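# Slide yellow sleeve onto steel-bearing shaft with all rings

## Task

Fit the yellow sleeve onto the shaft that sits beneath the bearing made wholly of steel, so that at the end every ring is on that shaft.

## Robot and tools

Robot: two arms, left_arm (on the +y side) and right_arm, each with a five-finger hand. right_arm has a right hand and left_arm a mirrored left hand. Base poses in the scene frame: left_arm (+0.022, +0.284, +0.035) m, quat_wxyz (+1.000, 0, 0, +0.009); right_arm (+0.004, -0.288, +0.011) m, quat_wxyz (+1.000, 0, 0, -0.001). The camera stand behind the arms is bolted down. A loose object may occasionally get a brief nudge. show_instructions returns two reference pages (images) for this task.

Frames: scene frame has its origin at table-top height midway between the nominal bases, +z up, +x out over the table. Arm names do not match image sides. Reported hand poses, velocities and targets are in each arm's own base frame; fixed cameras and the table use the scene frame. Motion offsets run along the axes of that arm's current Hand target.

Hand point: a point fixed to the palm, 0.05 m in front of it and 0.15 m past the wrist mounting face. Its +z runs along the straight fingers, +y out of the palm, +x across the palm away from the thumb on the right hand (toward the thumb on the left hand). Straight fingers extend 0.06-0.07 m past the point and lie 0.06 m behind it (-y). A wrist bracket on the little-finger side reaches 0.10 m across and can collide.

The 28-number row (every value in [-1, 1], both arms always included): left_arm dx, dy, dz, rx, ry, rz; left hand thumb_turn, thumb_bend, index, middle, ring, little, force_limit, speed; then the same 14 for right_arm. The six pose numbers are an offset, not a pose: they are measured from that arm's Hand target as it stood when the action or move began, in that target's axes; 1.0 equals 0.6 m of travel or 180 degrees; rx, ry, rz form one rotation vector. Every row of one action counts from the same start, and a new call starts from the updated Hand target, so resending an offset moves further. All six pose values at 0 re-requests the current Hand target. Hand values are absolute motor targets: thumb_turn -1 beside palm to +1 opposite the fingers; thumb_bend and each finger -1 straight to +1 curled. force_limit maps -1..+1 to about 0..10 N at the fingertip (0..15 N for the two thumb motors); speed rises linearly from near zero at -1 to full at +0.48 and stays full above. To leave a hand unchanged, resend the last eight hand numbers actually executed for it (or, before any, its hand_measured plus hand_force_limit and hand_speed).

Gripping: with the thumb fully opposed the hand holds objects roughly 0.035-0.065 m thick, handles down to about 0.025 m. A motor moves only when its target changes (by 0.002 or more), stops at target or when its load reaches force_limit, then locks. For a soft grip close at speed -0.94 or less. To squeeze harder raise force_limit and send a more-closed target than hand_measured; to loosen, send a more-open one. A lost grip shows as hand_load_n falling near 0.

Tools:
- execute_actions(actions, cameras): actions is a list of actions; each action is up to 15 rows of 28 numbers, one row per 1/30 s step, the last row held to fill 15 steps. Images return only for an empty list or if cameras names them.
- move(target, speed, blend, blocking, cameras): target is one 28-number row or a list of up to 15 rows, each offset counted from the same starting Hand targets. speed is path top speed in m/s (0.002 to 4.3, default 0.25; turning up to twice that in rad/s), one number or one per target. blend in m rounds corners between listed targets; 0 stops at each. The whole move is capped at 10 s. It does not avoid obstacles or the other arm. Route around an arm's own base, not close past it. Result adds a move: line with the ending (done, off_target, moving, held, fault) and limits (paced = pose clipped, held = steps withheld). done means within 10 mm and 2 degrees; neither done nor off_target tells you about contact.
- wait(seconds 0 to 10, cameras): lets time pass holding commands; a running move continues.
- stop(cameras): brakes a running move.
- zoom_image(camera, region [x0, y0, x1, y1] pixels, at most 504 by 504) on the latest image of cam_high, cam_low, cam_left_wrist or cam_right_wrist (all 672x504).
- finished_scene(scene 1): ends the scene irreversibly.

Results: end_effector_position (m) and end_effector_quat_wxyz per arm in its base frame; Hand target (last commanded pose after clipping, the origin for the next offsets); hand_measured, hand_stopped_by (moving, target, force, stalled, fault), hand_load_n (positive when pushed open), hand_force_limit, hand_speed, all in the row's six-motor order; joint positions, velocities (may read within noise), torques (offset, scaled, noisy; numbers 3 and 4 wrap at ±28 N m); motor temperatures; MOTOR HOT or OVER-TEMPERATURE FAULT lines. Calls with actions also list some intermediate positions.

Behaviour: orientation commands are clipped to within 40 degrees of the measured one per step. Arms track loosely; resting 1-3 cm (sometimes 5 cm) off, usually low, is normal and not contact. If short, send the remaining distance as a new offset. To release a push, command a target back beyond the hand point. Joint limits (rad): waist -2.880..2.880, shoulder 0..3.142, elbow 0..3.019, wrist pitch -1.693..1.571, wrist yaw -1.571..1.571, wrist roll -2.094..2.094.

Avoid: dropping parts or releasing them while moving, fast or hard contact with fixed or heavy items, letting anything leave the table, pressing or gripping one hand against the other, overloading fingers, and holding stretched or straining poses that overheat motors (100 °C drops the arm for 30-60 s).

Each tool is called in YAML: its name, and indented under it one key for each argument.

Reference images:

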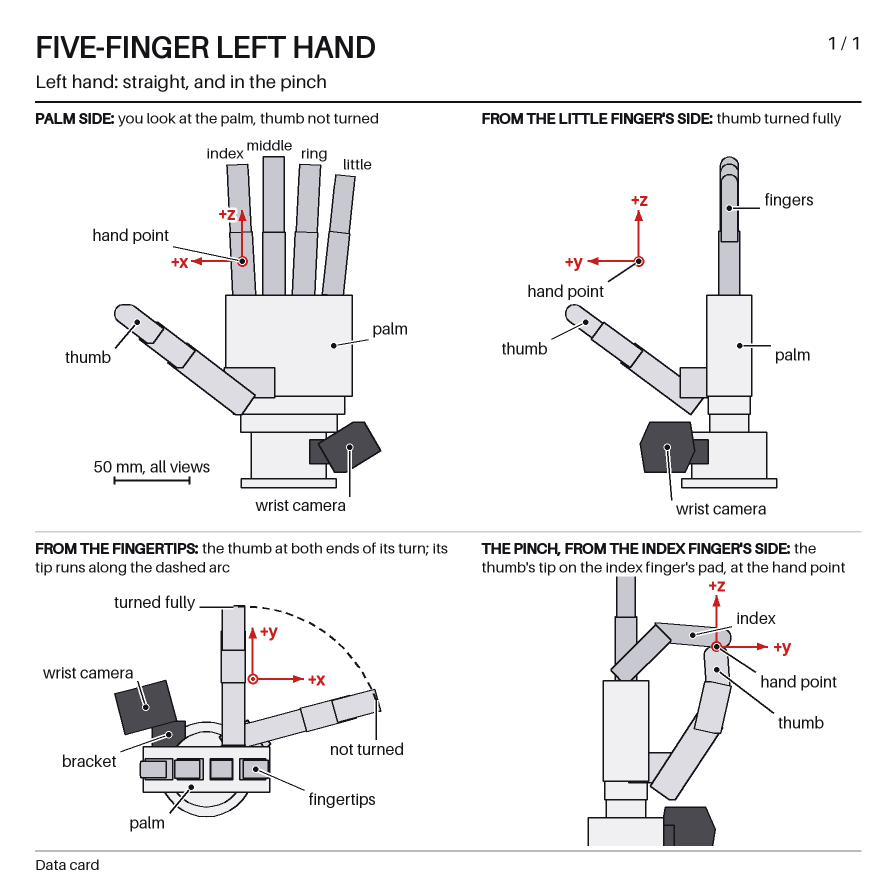

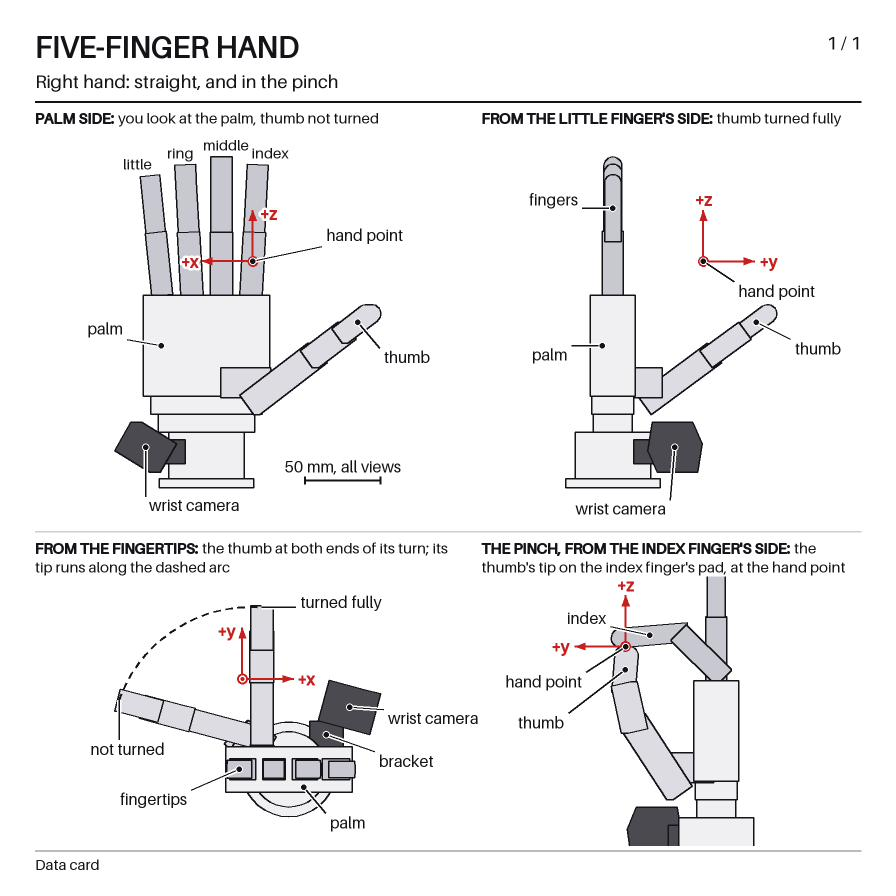

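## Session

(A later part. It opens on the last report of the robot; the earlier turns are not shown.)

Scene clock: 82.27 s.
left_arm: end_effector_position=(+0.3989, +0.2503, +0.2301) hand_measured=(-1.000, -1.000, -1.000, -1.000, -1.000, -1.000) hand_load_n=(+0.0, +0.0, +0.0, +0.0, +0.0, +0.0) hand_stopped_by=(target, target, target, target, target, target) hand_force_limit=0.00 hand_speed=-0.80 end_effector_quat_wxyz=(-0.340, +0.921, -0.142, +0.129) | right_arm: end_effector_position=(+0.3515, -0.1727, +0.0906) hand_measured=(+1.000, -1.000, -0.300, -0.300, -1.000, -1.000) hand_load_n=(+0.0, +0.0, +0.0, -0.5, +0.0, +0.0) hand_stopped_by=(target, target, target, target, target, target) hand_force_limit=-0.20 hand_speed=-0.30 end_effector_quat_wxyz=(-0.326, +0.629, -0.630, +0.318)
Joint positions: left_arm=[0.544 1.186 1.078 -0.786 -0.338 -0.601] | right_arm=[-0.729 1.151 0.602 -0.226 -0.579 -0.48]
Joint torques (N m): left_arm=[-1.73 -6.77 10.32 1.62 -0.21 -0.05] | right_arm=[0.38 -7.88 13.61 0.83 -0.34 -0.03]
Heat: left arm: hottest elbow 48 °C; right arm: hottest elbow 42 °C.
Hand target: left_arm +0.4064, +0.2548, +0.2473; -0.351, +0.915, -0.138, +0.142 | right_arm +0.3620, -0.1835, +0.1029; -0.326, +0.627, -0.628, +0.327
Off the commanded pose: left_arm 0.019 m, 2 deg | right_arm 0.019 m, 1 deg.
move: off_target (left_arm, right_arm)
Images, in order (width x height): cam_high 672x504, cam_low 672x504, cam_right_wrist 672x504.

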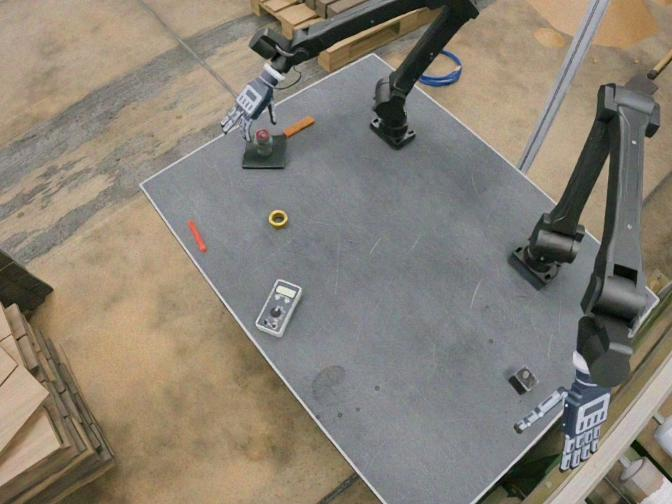

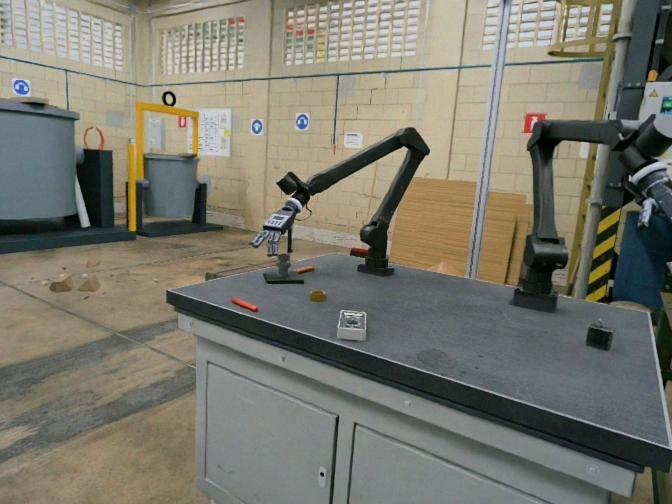

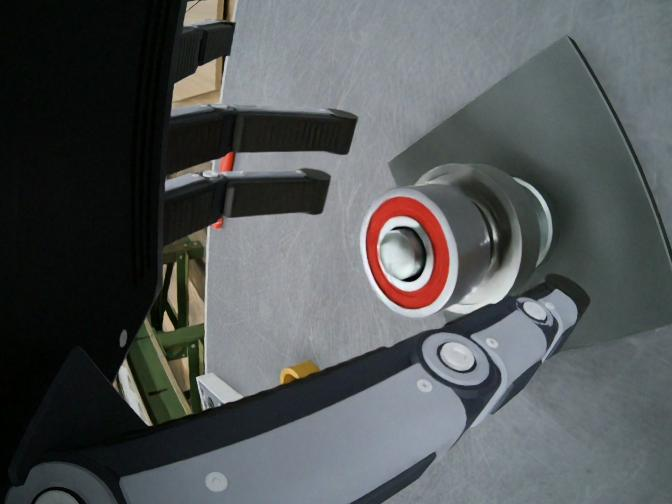

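move:
  target: [0,0,0,0,0,0,-1,-1,-1,-1,-1,-1,0,-0.8,-0.0202,0.0557,0.014,0,0,0,1,-1,-0.3,-0.3,-1,-1,-0.2,-0.3]
  speed: 0.06
  cameras: ["cam_low","cam_high","cam_right_wrist"]

zoom_image:
  camera: "cam_right_wrist"
  region: [330, 90, 582, 342]

zoom_image:
  camera: "cam_low"
  region: [250, 220, 310, 280]

zoom_image:
  camera: "cam_high"
  region: [215, 85, 295, 165]

Scene clock: 84.40 s.
left_arm: end_effector_position=(+0.3989, +0.2503, +0.2301) hand_measured=(-1.000, -1.000, -1.000, -1.000, -1.000, -1.000) hand_load_n=(+0.0, +0.0, +0.0, +0.0, +0.0, +0.0) hand_stopped_by=(target, target, target, target, target, target) hand_force_limit=0.00 hand_speed=-0.80 end_effector_quat_wxyz=(-0.340, +0.921, -0.142, +0.129) | right_arm: end_effector_position=(+0.3484, -0.1699, +0.0740) hand_measured=(+1.000, -1.000, -0.300, -0.300, -1.000, -1.000) hand_load_n=(+0.0, +0.0, +0.0, +0.0, +0.0, +0.0) hand_stopped_by=(target, target, target, target, target, target) hand_force_limit=-0.20 hand_speed=-0.30 end_effector_quat_wxyz=(-0.326, +0.629, -0.625, +0.327)
Joint positions: left_arm=[0.544 1.186 1.078 -0.786 -0.338 -0.601] | right_arm=[-0.729 1.164 0.552 -0.143 -0.579 -0.48]
Joint torques (N m): left_arm=[-1.79 -6.77 10.29 1.62 -0.21 -0.05] | right_arm=[0.73 -7.3 9.48 1.69 -0.27 -0.02]
Heat: left arm: hottest elbow 48 °C; right arm: hottest elbow 42 °C.
Hand target: left_arm +0.4064, +0.2548, +0.2473; -0.351, +0.915, -0.138, +0.142 | right_arm +0.3497, -0.1713, +0.0706; -0.326, +0.627, -0.628, +0.327
Off the commanded pose: left_arm 0.019 m, 2 deg | right_arm 0.004 m, 0 deg.
move: off_target (left_arm)
Images, in order (width x height): cam_high 672x504, cam_low 672x504, cam_right_wrist 672x504.

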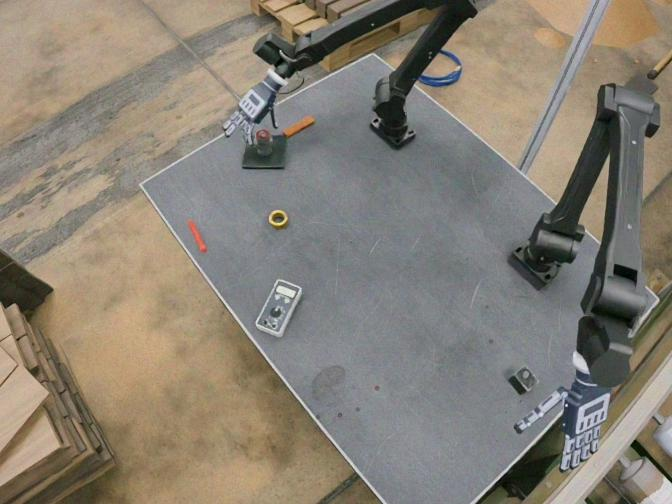

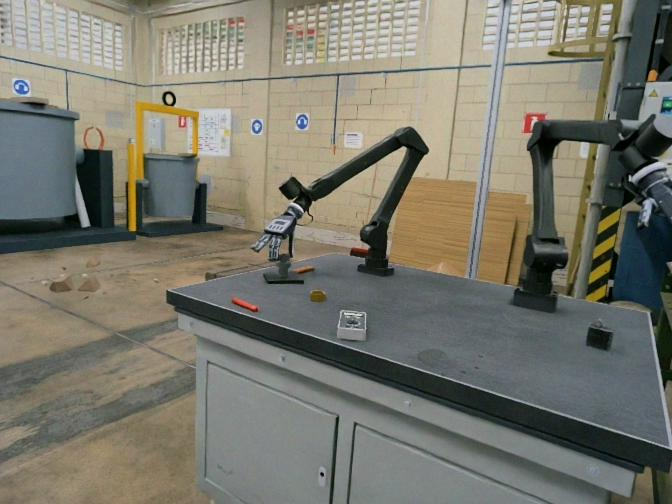

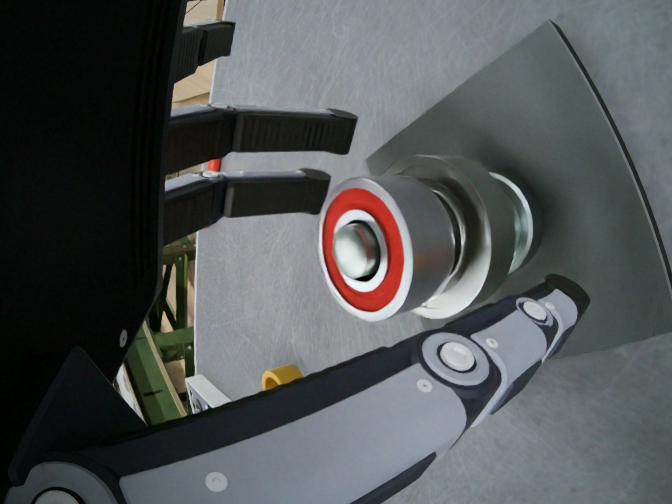

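Scaled by 2.000 from the camera's 672x504 image, which has a finer 960x720 frame.

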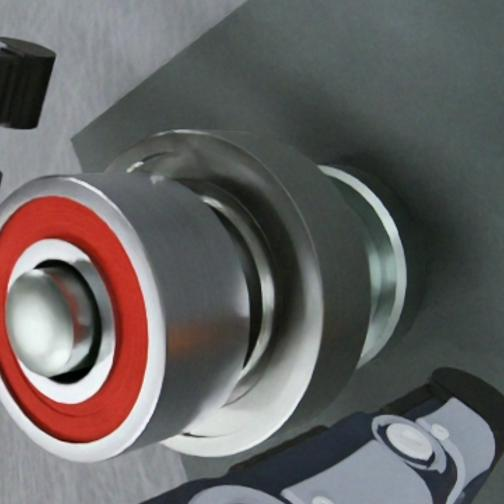

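Scaled by 8.400 from the camera's 672x504 image, which has a finer 960x720 frame.

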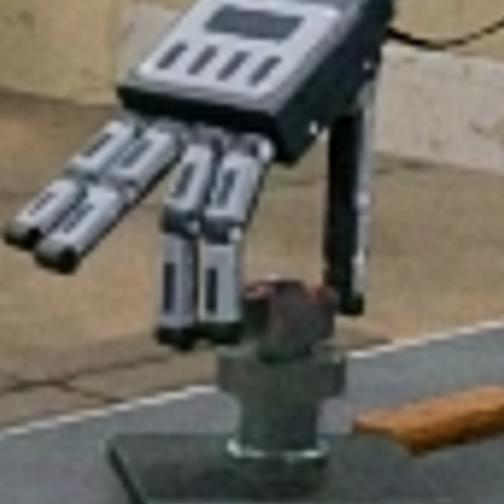

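Scaled by 6.300 from the camera's 672x504 image, which has a finer 960x720 frame.

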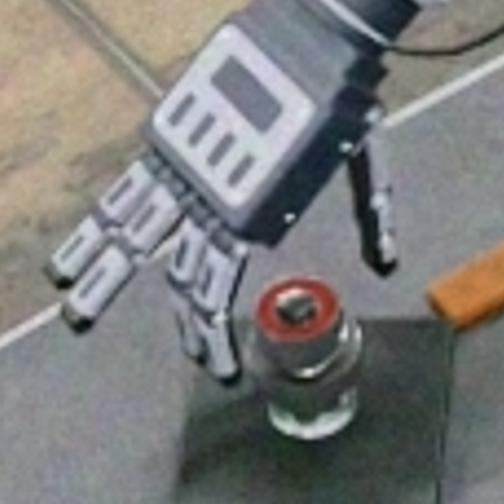

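move:
  target: [0,0,0,0,0,0,-1,-1,-1,-1,-1,-1,0,-0.8,-0.0075,0,0,0,0,0,1,-1,-0.3,-0.3,-1,-1,-0.2,-0.3]
  speed: 0.06

Scene clock: 86.70 s.
left_arm: end_effector_position=(+0.3989, +0.2503, +0.2301) hand_measured=(-1.000, -1.000, -1.000, -1.000, -1.000, -1.000) hand_load_n=(-0.5, +0.0, +0.0, +0.0, +0.0, +0.0) hand_stopped_by=(target, target, target, target, target, target) hand_force_limit=0.00 hand_speed=-0.80 end_effector_quat_wxyz=(-0.340, +0.921, -0.142, +0.129) | right_arm: end_effector_position=(+0.3464, -0.1694, +0.0711) hand_measured=(+1.000, -1.000, -0.300, -0.300, -1.000, -1.000) hand_load_n=(+0.0, +0.0, +0.0, +0.0, +0.0, +0.0) hand_stopped_by=(target, target, target, target, target, target) hand_force_limit=-0.20 hand_speed=-0.30 end_effector_quat_wxyz=(-0.324, +0.628, -0.629, +0.325)
Joint positions: left_arm=[0.544 1.186 1.078 -0.786 -0.338 -0.601] | right_arm=[-0.729 1.164 0.545 -0.141 -0.572 -0.476]
Joint torques (N m): left_arm=[-1.67 -6.71 10.28 1.55 -0.22 -0.05] | right_arm=[1.73 -8.23 9.31 1.8 -0.24 0.05]
Heat: left arm: hottest elbow 48 °C; right arm: hottest elbow 41 °C.
Hand target: left_arm +0.4064, +0.2548, +0.2473; -0.351, +0.915, -0.138, +0.142 | right_arm +0.3497, -0.1668, +0.0707; -0.326, +0.627, -0.627, +0.327
Off the commanded pose: left_arm 0.019 m, 2 deg | right_arm 0.004 m, 0 deg.
move: off_target (left_arm)

move:
  target: [0,0,0,0,0,0,-1,-1,-1,-1,-1,-1,0,-0.8,-0.01,-0.0019,0.0027,0,0,0,1,-1,-0.3,-0.3,-1,-1,-0.2,-0.3]
  speed: 0.06

Scene clock: 87.83 s.
left_arm: end_effector_position=(+0.3989, +0.2503, +0.2301) hand_measured=(-1.000, -1.000, -1.000, -1.000, -1.000, -1.000) hand_load_n=(+0.0, +0.0, -0.5, +0.0, +0.0, +0.0) hand_stopped_by=(target, target, target, target, target, target) hand_force_limit=0.00 hand_speed=-0.80 end_effector_quat_wxyz=(-0.340, +0.921, -0.142, +0.129) | right_arm: end_effector_position=(+0.3475, -0.1645, +0.0683) hand_measured=(+1.000, -1.000, -0.300, -0.300, -1.000, -1.000) hand_load_n=(-0.5, +0.0, +0.0, +0.0, +0.0, +0.0) hand_stopped_by=(target, target, target, target, target, target) hand_force_limit=-0.20 hand_speed=-0.30 end_effector_quat_wxyz=(-0.323, +0.627, -0.632, +0.323)
Joint positions: left_arm=[0.544 1.186 1.078 -0.786 -0.338 -0.601] | right_arm=[-0.714 1.164 0.538 -0.133 -0.557 -0.46]
Joint torques (N m): left_arm=[-1.67 -6.77 10.32 1.59 -0.23 -0.05] | right_arm=[2.26 -8.64 9.29 1.57 -0.23 0.01]
Heat: left arm: hottest elbow 48 °C; right arm: hottest elbow 41 °C.
Hand target: left_arm +0.4064, +0.2548, +0.2473; -0.351, +0.915, -0.138, +0.142 | right_arm +0.3518, -0.1608, +0.0707; -0.326, +0.627, -0.627, +0.327
Off the commanded pose: left_arm 0.019 m, 2 deg | right_arm 0.006 m, 1 deg.
move: off_target (left_arm)

move:
  target: [0,0,0,0,0,0,-1,-1,-1,-1,-1,-1,0,-0.8,0.018,-0.049,-0.0026,0,0,0,1,-1,-0.3,-0.3,-1,-1,-0.2,-0.3]
  speed: 0.06
  cameras: ["cam_low","cam_high","cam_right_wrist"]

zoom_image:
  camera: "cam_right_wrist"
  region: [300, 90, 552, 342]

zoom_image:
  camera: "cam_low"
  region: [250, 220, 310, 280]

zoom_image:
  camera: "cam_high"
  region: [215, 85, 295, 165]

Scene clock: 89.53 s.
left_arm: end_effector_position=(+0.3989, +0.2503, +0.2301) hand_measured=(-1.000, -1.000, -1.000, -1.000, -1.000, -1.000) hand_load_n=(+0.0, +0.0, +0.0, +0.0, +0.0, +0.0) hand_stopped_by=(target, target, target, target, target, target) hand_force_limit=0.00 hand_speed=-0.80 end_effector_quat_wxyz=(-0.340, +0.921, -0.142, +0.129) | right_arm: end_effector_position=(+0.3480, -0.1631, +0.0727) hand_measured=(+1.000, -1.000, -0.300, -0.300, -1.000, -1.000) hand_load_n=(+0.0, +0.0, +0.0, +0.5, +0.0, +0.0) hand_stopped_by=(target, target, target, target, target, target) hand_force_limit=-0.20 hand_speed=-0.30 end_effector_quat_wxyz=(-0.322, +0.626, -0.639, +0.310)
Joint positions: left_arm=[0.544 1.186 1.078 -0.786 -0.338 -0.601] | right_arm=[-0.709 1.164 0.563 -0.184 -0.554 -0.455]
Joint torques (N m): left_arm=[-1.79 -6.71 10.29 1.63 -0.21 -0.04] | right_arm=[2.14 -9.23 14.61 0.66 -0.23 0.02]
Heat: left arm: hottest elbow 48 °C; right arm: hottest elbow 42 °C.
Hand target: left_arm +0.4064, +0.2548, +0.2473; -0.351, +0.915, -0.138, +0.142 | right_arm +0.3673, -0.1715, +0.0956; -0.326, +0.627, -0.628, +0.327
Off the commanded pose: left_arm 0.019 m, 2 deg | right_arm 0.031 m, 2 deg.
move: off_target (left_arm, right_arm)
Images, in order (width x height): cam_high 672x504, cam_low 672x504, cam_right_wrist 672x504.

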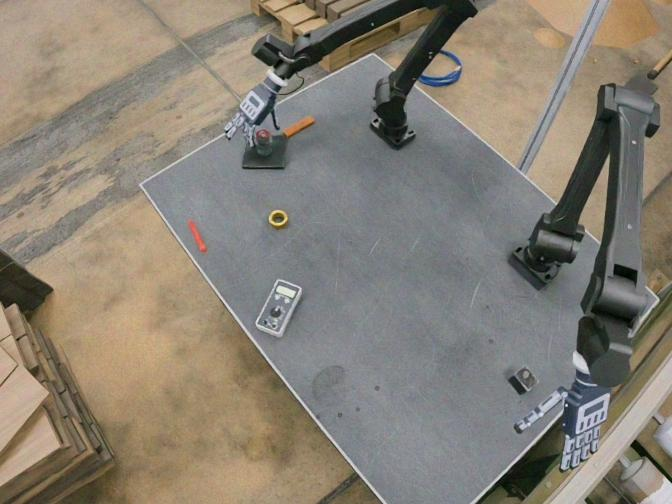

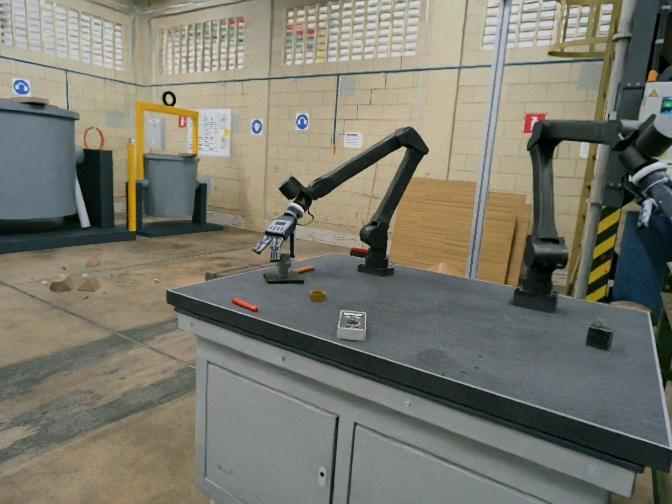

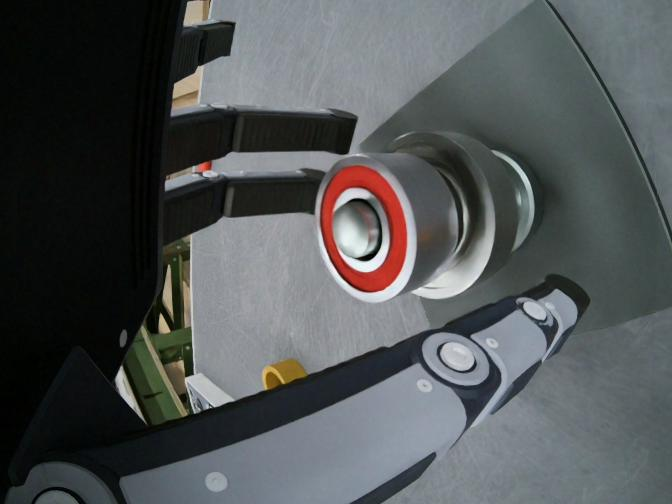

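Scaled by 2.000 from the camera's 672x504 image, which has a finer 960x720 frame.

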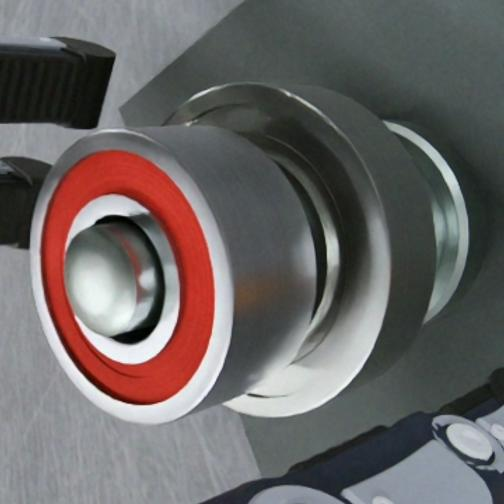

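Scaled by 8.400 from the camera's 672x504 image, which has a finer 960x720 frame.

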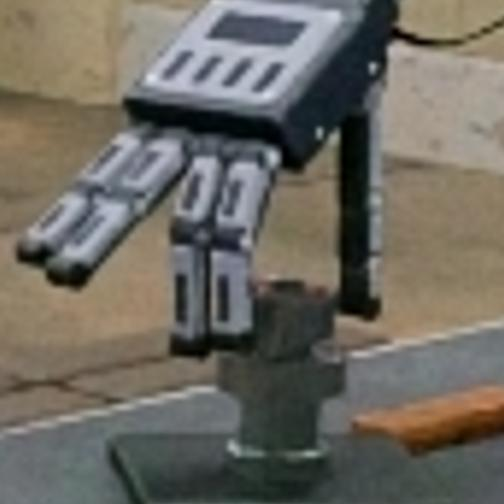

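Scaled by 6.300 from the camera's 672x504 image, which has a finer 960x720 frame.

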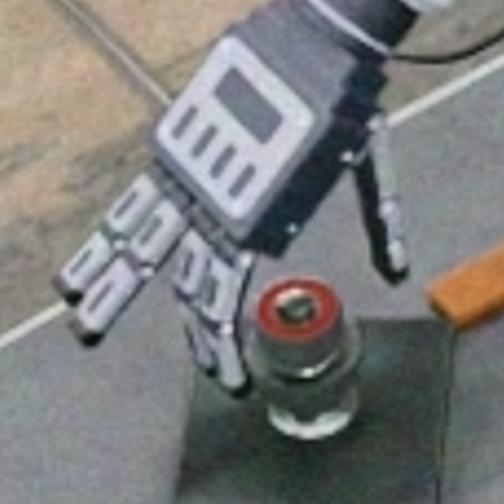

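move:
  target: [0,0,0,0,0,0,-1,-1,-1,-1,-1,-1,0,-0.8,0,0,0,0,0,0,1,-0.3,0.2,0.2,-1,-1,-0.1,-0.75]
  speed: 0.06
  cameras: ["cam_low","cam_high","cam_right_wrist"]

zoom_image:
  camera: "cam_right_wrist"
  region: [300, 90, 552, 342]

zoom_image:
  camera: "cam_low"
  region: [250, 220, 310, 280]

Scene clock: 91.67 s.
left_arm: end_effector_position=(+0.3989, +0.2503, +0.2301) hand_measured=(-1.000, -1.000, -1.000, -1.000, -1.000, -1.000) hand_load_n=(+0.0, +0.0, +0.0, +0.0, +0.0, +0.0) hand_stopped_by=(target, target, target, target, target, target) hand_force_limit=0.00 hand_speed=-0.80 end_effector_quat_wxyz=(-0.340, +0.921, -0.142, +0.129) | right_arm: end_effector_position=(+0.3505, -0.1624, +0.0748) hand_measured=(+1.000, -0.578, -0.026, -0.074, -1.000, -1.000) hand_load_n=(-1.0, +8.0, +8.5, +0.0, +0.0, +0.0) hand_stopped_by=(target, force, force, force, target, target) hand_force_limit=-0.10 hand_speed=-0.75 end_effector_quat_wxyz=(-0.323, +0.628, -0.637, +0.311)
Joint positions: left_arm=[0.544 1.186 1.078 -0.786 -0.338 -0.601] | right_arm=[-0.703 1.164 0.568 -0.184 -0.553 -0.453]
Joint torques (N m): left_arm=[-1.73 -6.83 10.3 1.63 -0.22 -0.04] | right_arm=[1.44 -8.82 14.11 0.79 -0.2 0]
Heat: left arm: hottest elbow 48 °C; right arm: hottest elbow 42 °C.
Hand target: left_arm +0.4064, +0.2548, +0.2473; -0.351, +0.915, -0.138, +0.142 | right_arm +0.3673, -0.1716, +0.0956; -0.326, +0.627, -0.627, +0.327
Off the commanded pose: left_arm 0.019 m, 2 deg | right_arm 0.028 m, 2 deg.
move: off_target (left_arm, right_arm)
Images, in order (width x height): cam_high 672x504, cam_low 672x504, cam_right_wrist 672x504.

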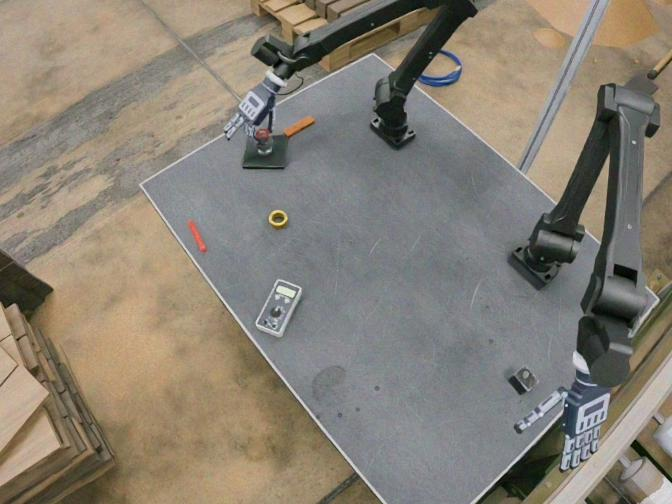

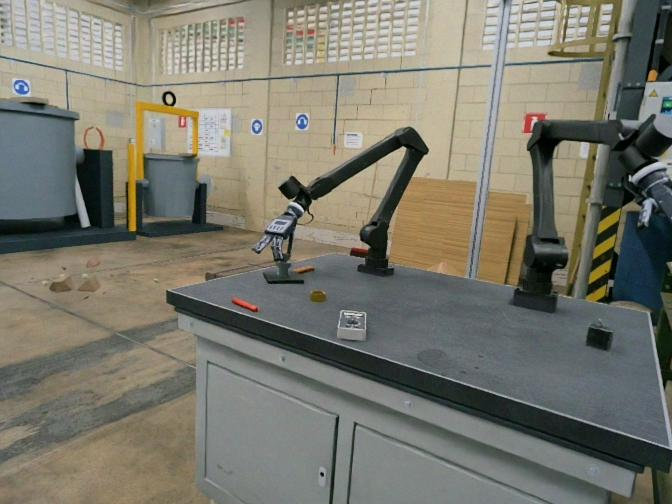

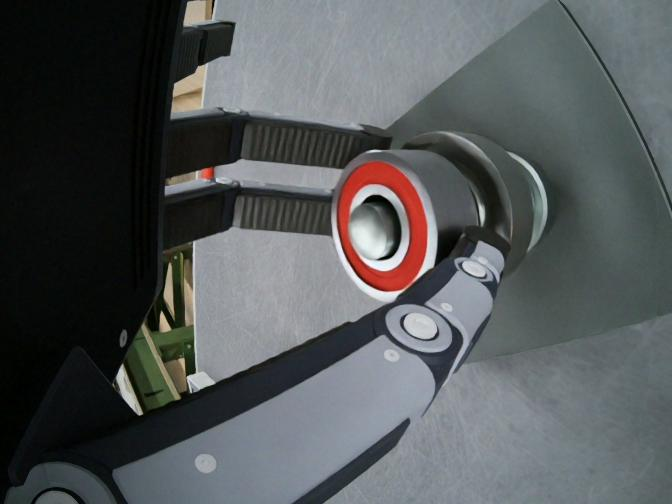

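Scaled by 2.000 from the camera's 672x504 image, which has a finer 960x720 frame.

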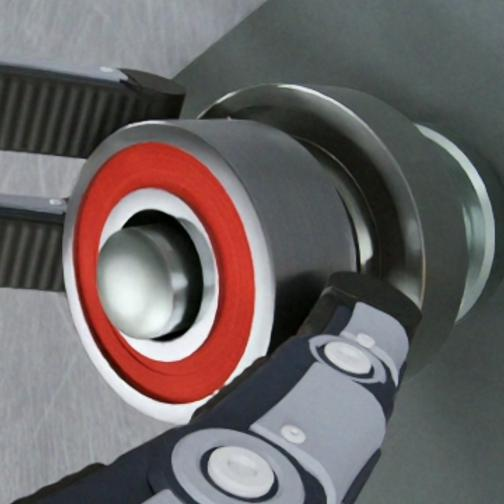

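Scaled by 8.400 from the camera's 672x504 image, which has a finer 960x720 frame.

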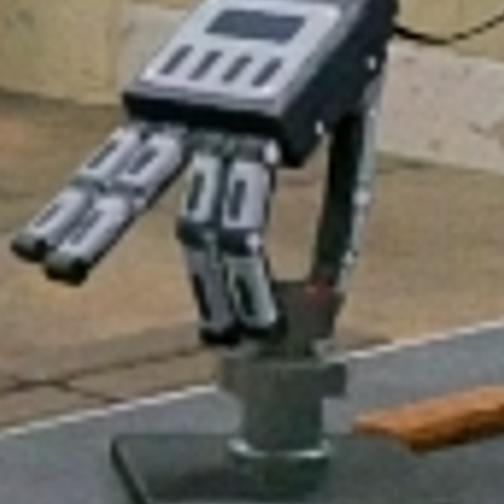

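move:
  target: [0,0,0,0,0,0,-1,-1,-1,-1,-1,-1,0,-0.8,0,0,0,0,0,0,1,-0.3,0.2,0.25,-1,-1,-0.4,-0.8]
  speed: 0.06

Scene clock: 92.43 s.
left_arm: end_effector_position=(+0.3989, +0.2503, +0.2301) hand_measured=(-1.000, -1.000, -1.000, -1.000, -1.000, -1.000) hand_load_n=(+0.0, +0.0, +0.0, +0.0, +0.0, +0.0) hand_stopped_by=(target, target, target, target, target, target) hand_force_limit=0.00 hand_speed=-0.80 end_effector_quat_wxyz=(-0.340, +0.921, -0.142, +0.129) | right_arm: end_effector_position=(+0.3505, -0.1624, +0.0748) hand_measured=(+1.000, -0.580, -0.026, -0.042, -1.000, -1.000) hand_load_n=(+1.5, +12.5, +3.0, +9.5, +0.0, +0.0) hand_stopped_by=(target, force, force, force, target, target) hand_force_limit=-0.40 hand_speed=-0.80 end_effector_quat_wxyz=(-0.323, +0.628, -0.637, +0.311)
Joint positions: left_arm=[0.544 1.186 1.078 -0.786 -0.338 -0.601] | right_arm=[-0.703 1.164 0.568 -0.184 -0.553 -0.453]
Joint torques (N m): left_arm=[-1.67 -6.77 10.29 1.59 -0.21 -0.05] | right_arm=[1.61 -8.88 14.02 0.75 -0.24 -0.02]
Heat: left arm: hottest elbow 49 °C; right arm: hottest elbow 42 °C.
Hand target: left_arm +0.4064, +0.2548, +0.2473; -0.351, +0.915, -0.138, +0.142 | right_arm +0.3673, -0.1716, +0.0956; -0.326, +0.627, -0.627, +0.327
Off the commanded pose: left_arm 0.019 m, 2 deg | right_arm 0.028 m, 2 deg.
move: off_target (left_arm, right_arm)

move:
  target: [0,0,0,0,0,0,-1,-1,-1,-1,-1,-1,0,-0.8,0.0,-0.0273,-0.0191,0,0,0,1,-0.3,0.2,0.25,-1,-1,-0.4,-0.8]
  speed: 0.05
  cameras: ["cam_low","cam_high","cam_right_wrist"]

zoom_image:
  camera: "cam_right_wrist"
  region: [300, 90, 552, 342]

zoom_image:
  camera: "cam_low"
  region: [250, 220, 310, 280]

Scene clock: 93.83 s.
left_arm: end_effector_position=(+0.3989, +0.2503, +0.2301) hand_measured=(-1.000, -1.000, -1.000, -1.000, -1.000, -1.000) hand_load_n=(+0.0, +0.0, +0.0, +0.0, +0.0, +0.0) hand_stopped_by=(target, target, target, target, target, target) hand_force_limit=0.00 hand_speed=-0.80 end_effector_quat_wxyz=(-0.340, +0.921, -0.142, +0.129) | right_arm: end_effector_position=(+0.3502, -0.1620, +0.0848) hand_measured=(+1.000, -0.580, -0.026, -0.042, -1.000, -1.000) hand_load_n=(+1.5, +11.0, +5.0, +11.0, +0.0, +0.0) hand_stopped_by=(target, force, force, force, target, target) hand_force_limit=-0.40 hand_speed=-0.80 end_effector_quat_wxyz=(-0.322, +0.628, -0.641, +0.302)
Joint positions: left_arm=[0.544 1.186 1.078 -0.786 -0.338 -0.601] | right_arm=[-0.703 1.15 0.596 -0.245 -0.553 -0.453]
Joint torques (N m): left_arm=[-1.79 -6.83 10.3 1.57 -0.23 -0.05] | right_arm=[1.85 -10.52 14.9 0.5 -0.26 0.02]
Heat: left arm: hottest elbow 49 °C; right arm: hottest elbow 42 °C.
Hand target: left_arm +0.4064, +0.2548, +0.2473; -0.351, +0.915, -0.138, +0.142 | right_arm +0.3673, -0.1716, +0.1157; -0.326, +0.627, -0.627, +0.327
Off the commanded pose: left_arm 0.019 m, 2 deg | right_arm 0.037 m, 3 deg.
move: off_target (left_arm, right_arm)
Images, in order (width x height): cam_high 672x504, cam_low 672x504, cam_right_wrist 672x504.

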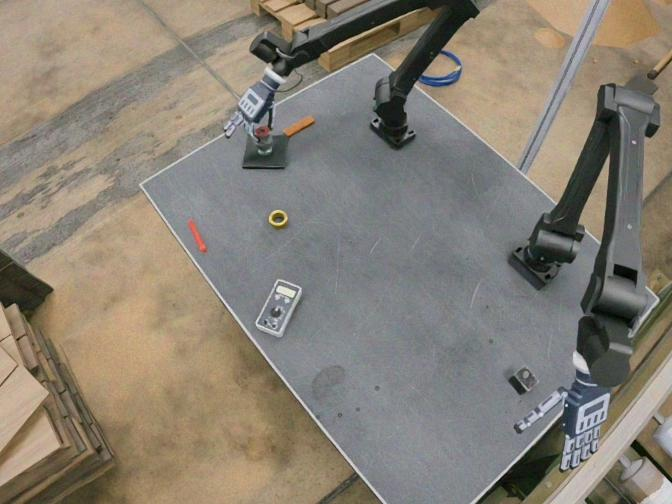

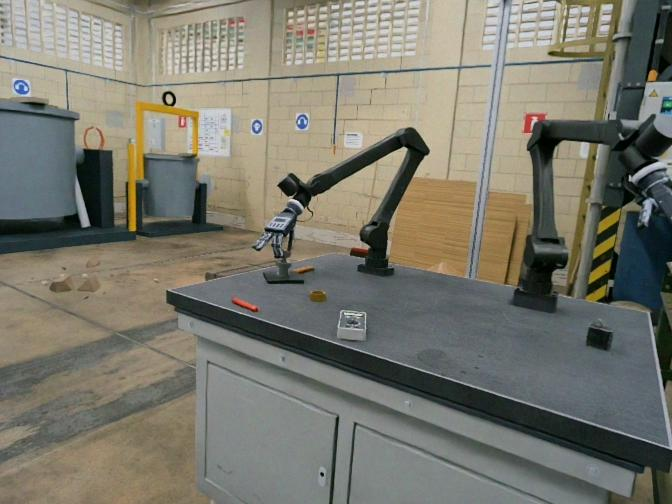

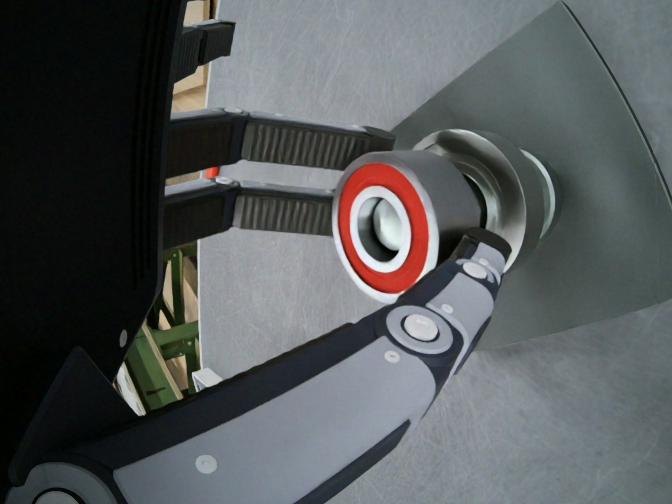

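Scaled by 2.000 from the camera's 672x504 image, which has a finer 960x720 frame.

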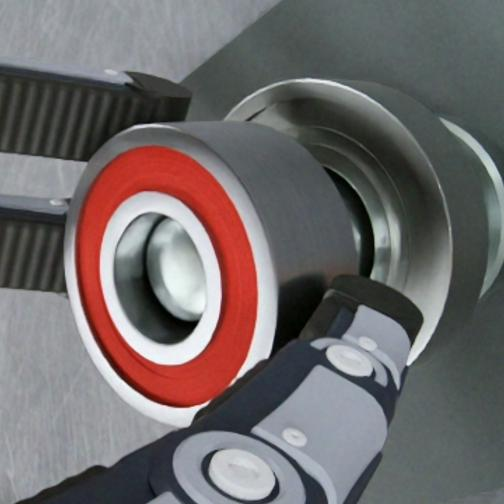

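Scaled by 8.400 from the camera's 672x504 image, which has a finer 960x720 frame.

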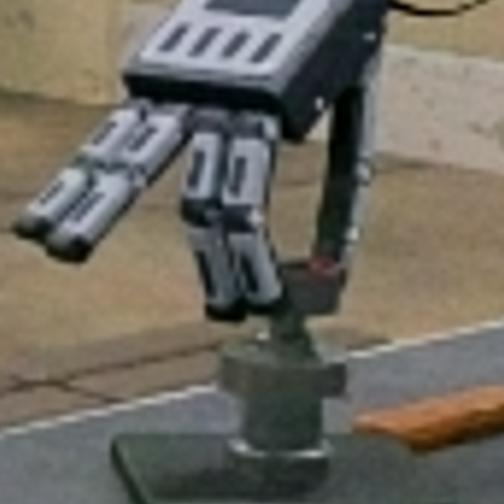

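move:
  target: [0,0,0,0,0,0,-1,-1,-1,-1,-1,-1,0,-0.8,0.0,-0.082,-0.0574,0,0,0,1,-0.3,0.2,0.25,-1,-1,-0.4,-0.8]
  speed: 0.06
  cameras: ["cam_low","cam_high","cam_right_wrist"]

zoom_image:
  camera: "cam_low"
  region: [250, 200, 330, 280]

Scene clock: 95.70 s.
left_arm: end_effector_position=(+0.3989, +0.2503, +0.2301) hand_measured=(-1.000, -1.000, -1.000, -1.000, -1.000, -1.000) hand_load_n=(+0.0, +0.0, +0.0, +0.0, +0.0, +0.0) hand_stopped_by=(target, target, target, target, target, target) hand_force_limit=0.00 hand_speed=-0.80 end_effector_quat_wxyz=(-0.340, +0.921, -0.142, +0.129) | right_arm: end_effector_position=(+0.3490, -0.1614, +0.1392) hand_measured=(+1.000, -0.580, -0.026, -0.042, -1.000, -1.000) hand_load_n=(+1.5, +12.0, +3.5, +9.5, +0.0, +0.0) hand_stopped_by=(target, force, force, force, target, target) hand_force_limit=-0.40 hand_speed=-0.80 end_effector_quat_wxyz=(-0.321, +0.628, -0.644, +0.296)
Joint positions: left_arm=[0.544 1.186 1.078 -0.786 -0.338 -0.601] | right_arm=[-0.703 1.067 0.703 -0.449 -0.552 -0.453]
Joint torques (N m): left_arm=[-1.73 -6.83 10.26 1.58 -0.22 -0.04] | right_arm=[1.32 -9.35 16.62 0.68 -0.31 0]
Heat: left arm: hottest elbow 49 °C; right arm: hottest elbow 43 °C.
Hand target: left_arm +0.4064, +0.2548, +0.2473; -0.351, +0.915, -0.138, +0.142 | right_arm +0.3673, -0.1716, +0.1757; -0.326, +0.627, -0.627, +0.327
Off the commanded pose: left_arm 0.019 m, 2 deg | right_arm 0.042 m, 4 deg.
move: off_target (left_arm, right_arm)
Images, in order (width x height): cam_high 672x504, cam_low 672x504, cam_right_wrist 672x504.

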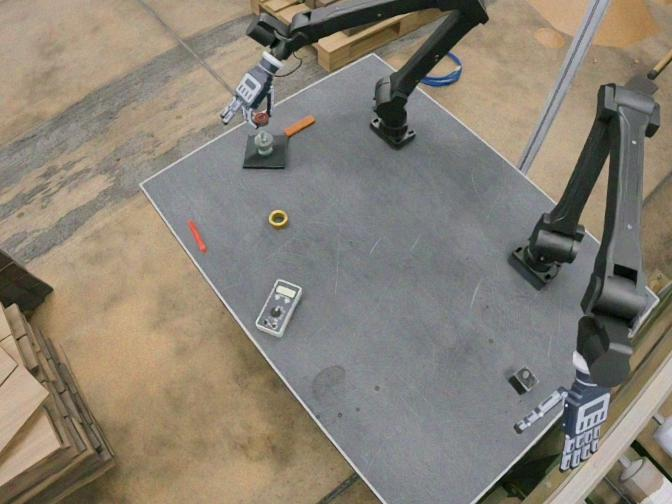

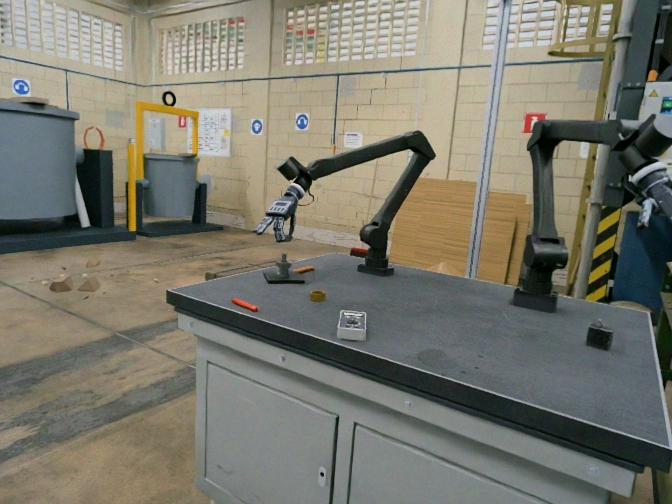

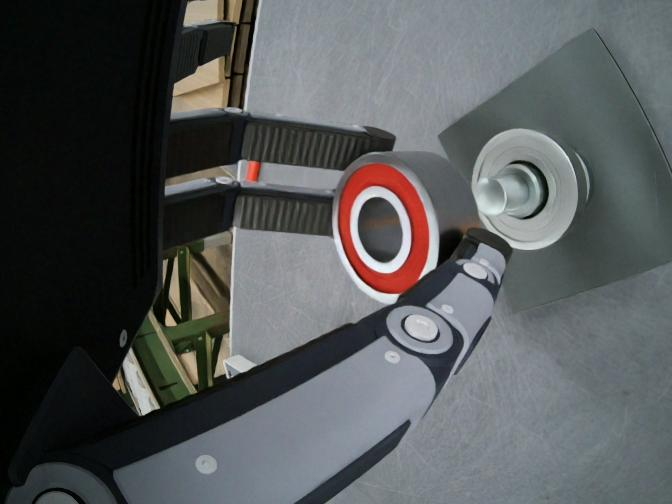

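Scaled by 6.300 from the camera's 672x504 image, which has a finer 960x720 frame.

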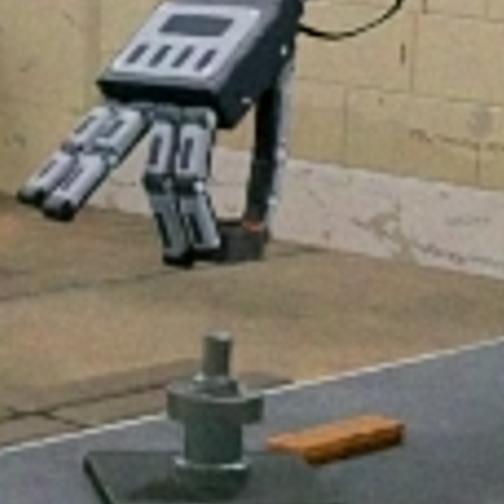

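zoom_image:
  camera: "cam_right_wrist"
  region: [420, 90, 672, 342]

zoom_image:
  camera: "cam_high"
  region: [215, 85, 295, 175]

Scaled by 2.000 from the camera's 672x504 image, which has a finer 960x720 frame.

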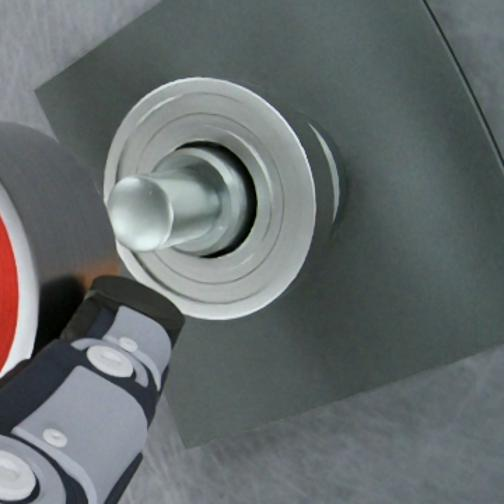

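Scaled by 5.600 from the camera's 672x504 image, which has a finer 960x720 frame.

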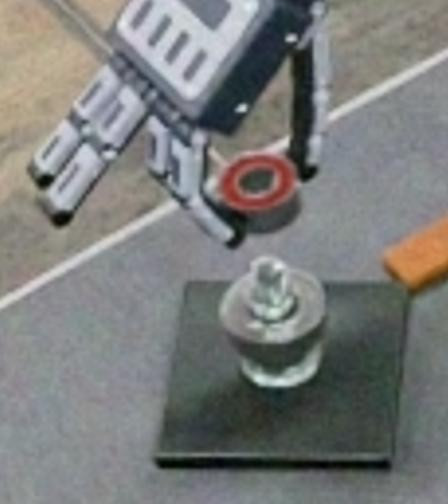

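move:
  target:
    - [0,0,0,0,0,0,-1,-1,-1,-1,-1,-1,0,-0.8,-0.1667,0,0,0,0,0,1,-0.3,0.2,0.25,-1,-1,-0.4,-0.8]
    - [0,0,0,0,0,0,-1,-1,-1,-1,-1,-1,0,-0.8,-0.171,0.21,0.1323,0,0,0,1,-0.3,0.2,0.25,-1,-1,-0.4,-0.8]
  speed: [0.15,0.08]
  blend: [0.02,0]
  cameras: ["cam_low","cam_high","cam_right_wrist"]

zoom_image:
  camera: "cam_low"
  region: [250, 210, 350, 310]

Scene clock: 100.33 s.
left_arm: end_effector_position=(+0.3989, +0.2503, +0.2301) hand_measured=(-1.000, -1.000, -1.000, -1.000, -1.000, -1.000) hand_load_n=(+0.0, +0.0, +0.0, +0.0, +0.0, +0.0) hand_stopped_by=(target, target, target, target, target, target) hand_force_limit=0.00 hand_speed=-0.80 end_effector_quat_wxyz=(-0.340, +0.921, -0.142, +0.129) | right_arm: end_effector_position=(+0.3556, -0.0728, +0.0265) hand_measured=(+1.000, -0.580, -0.026, -0.042, -1.000, -1.000) hand_load_n=(+1.5, +12.0, +3.5, +9.0, +0.0, +0.0) hand_stopped_by=(target, force, force, force, target, target) hand_force_limit=-0.40 hand_speed=-0.80 end_effector_quat_wxyz=(-0.321, +0.628, -0.630, +0.326)
Joint positions: left_arm=[0.544 1.186 1.078 -0.786 -0.338 -0.601] | right_arm=[-0.412 1.135 0.356 0.118 -0.325 -0.249]
Joint torques (N m): left_arm=[-1.67 -6.71 10.29 1.59 -0.22 -0.06] | right_arm=[2.32 -6.36 8.84 2.21 -0.13 0.03]
Heat: left arm: hottest elbow 49 °C; right arm: hottest elbow 43 °C.
Hand target: left_arm +0.4064, +0.2548, +0.2473; -0.351, +0.915, -0.138, +0.142 | right_arm +0.3602, -0.0691, +0.0270; -0.326, +0.627, -0.627, +0.327
Off the commanded pose: left_arm 0.019 m, 2 deg | right_arm 0.006 m, 1 deg.
move: off_target (left_arm)
Images, in order (width x height): cam_high 672x504, cam_low 672x504, cam_right_wrist 672x504.

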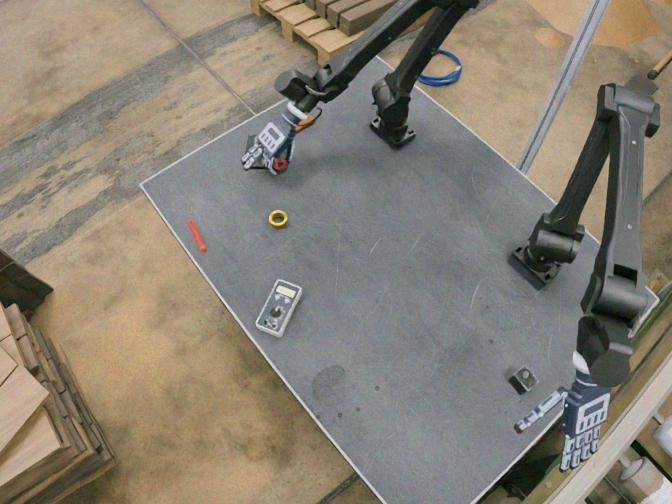

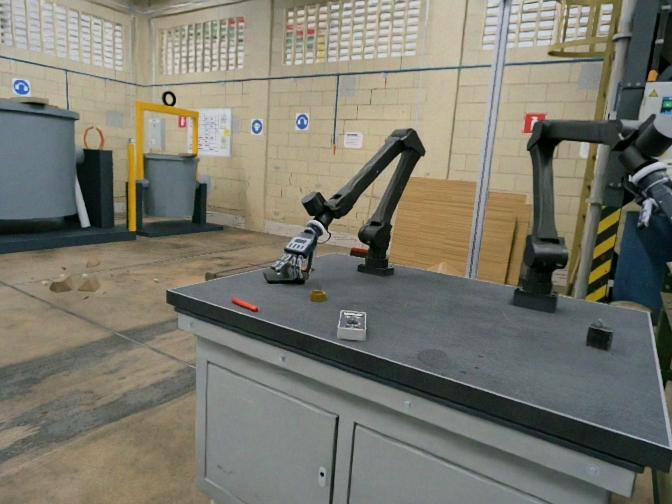

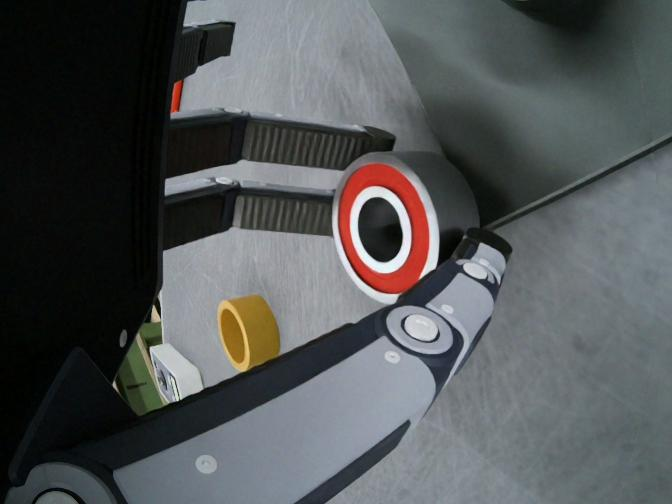

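Scaled by 5.040 from the camera's 672x504 image, which has a finer 960x720 frame.

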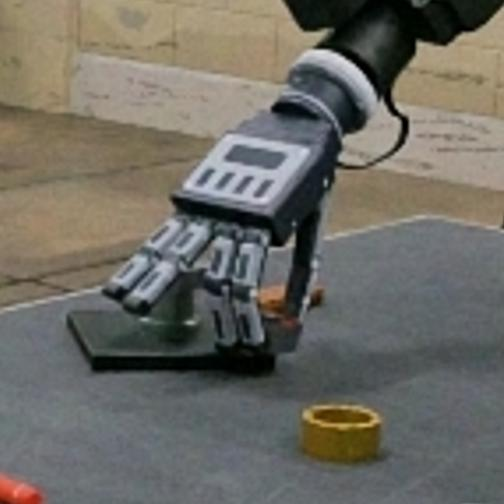

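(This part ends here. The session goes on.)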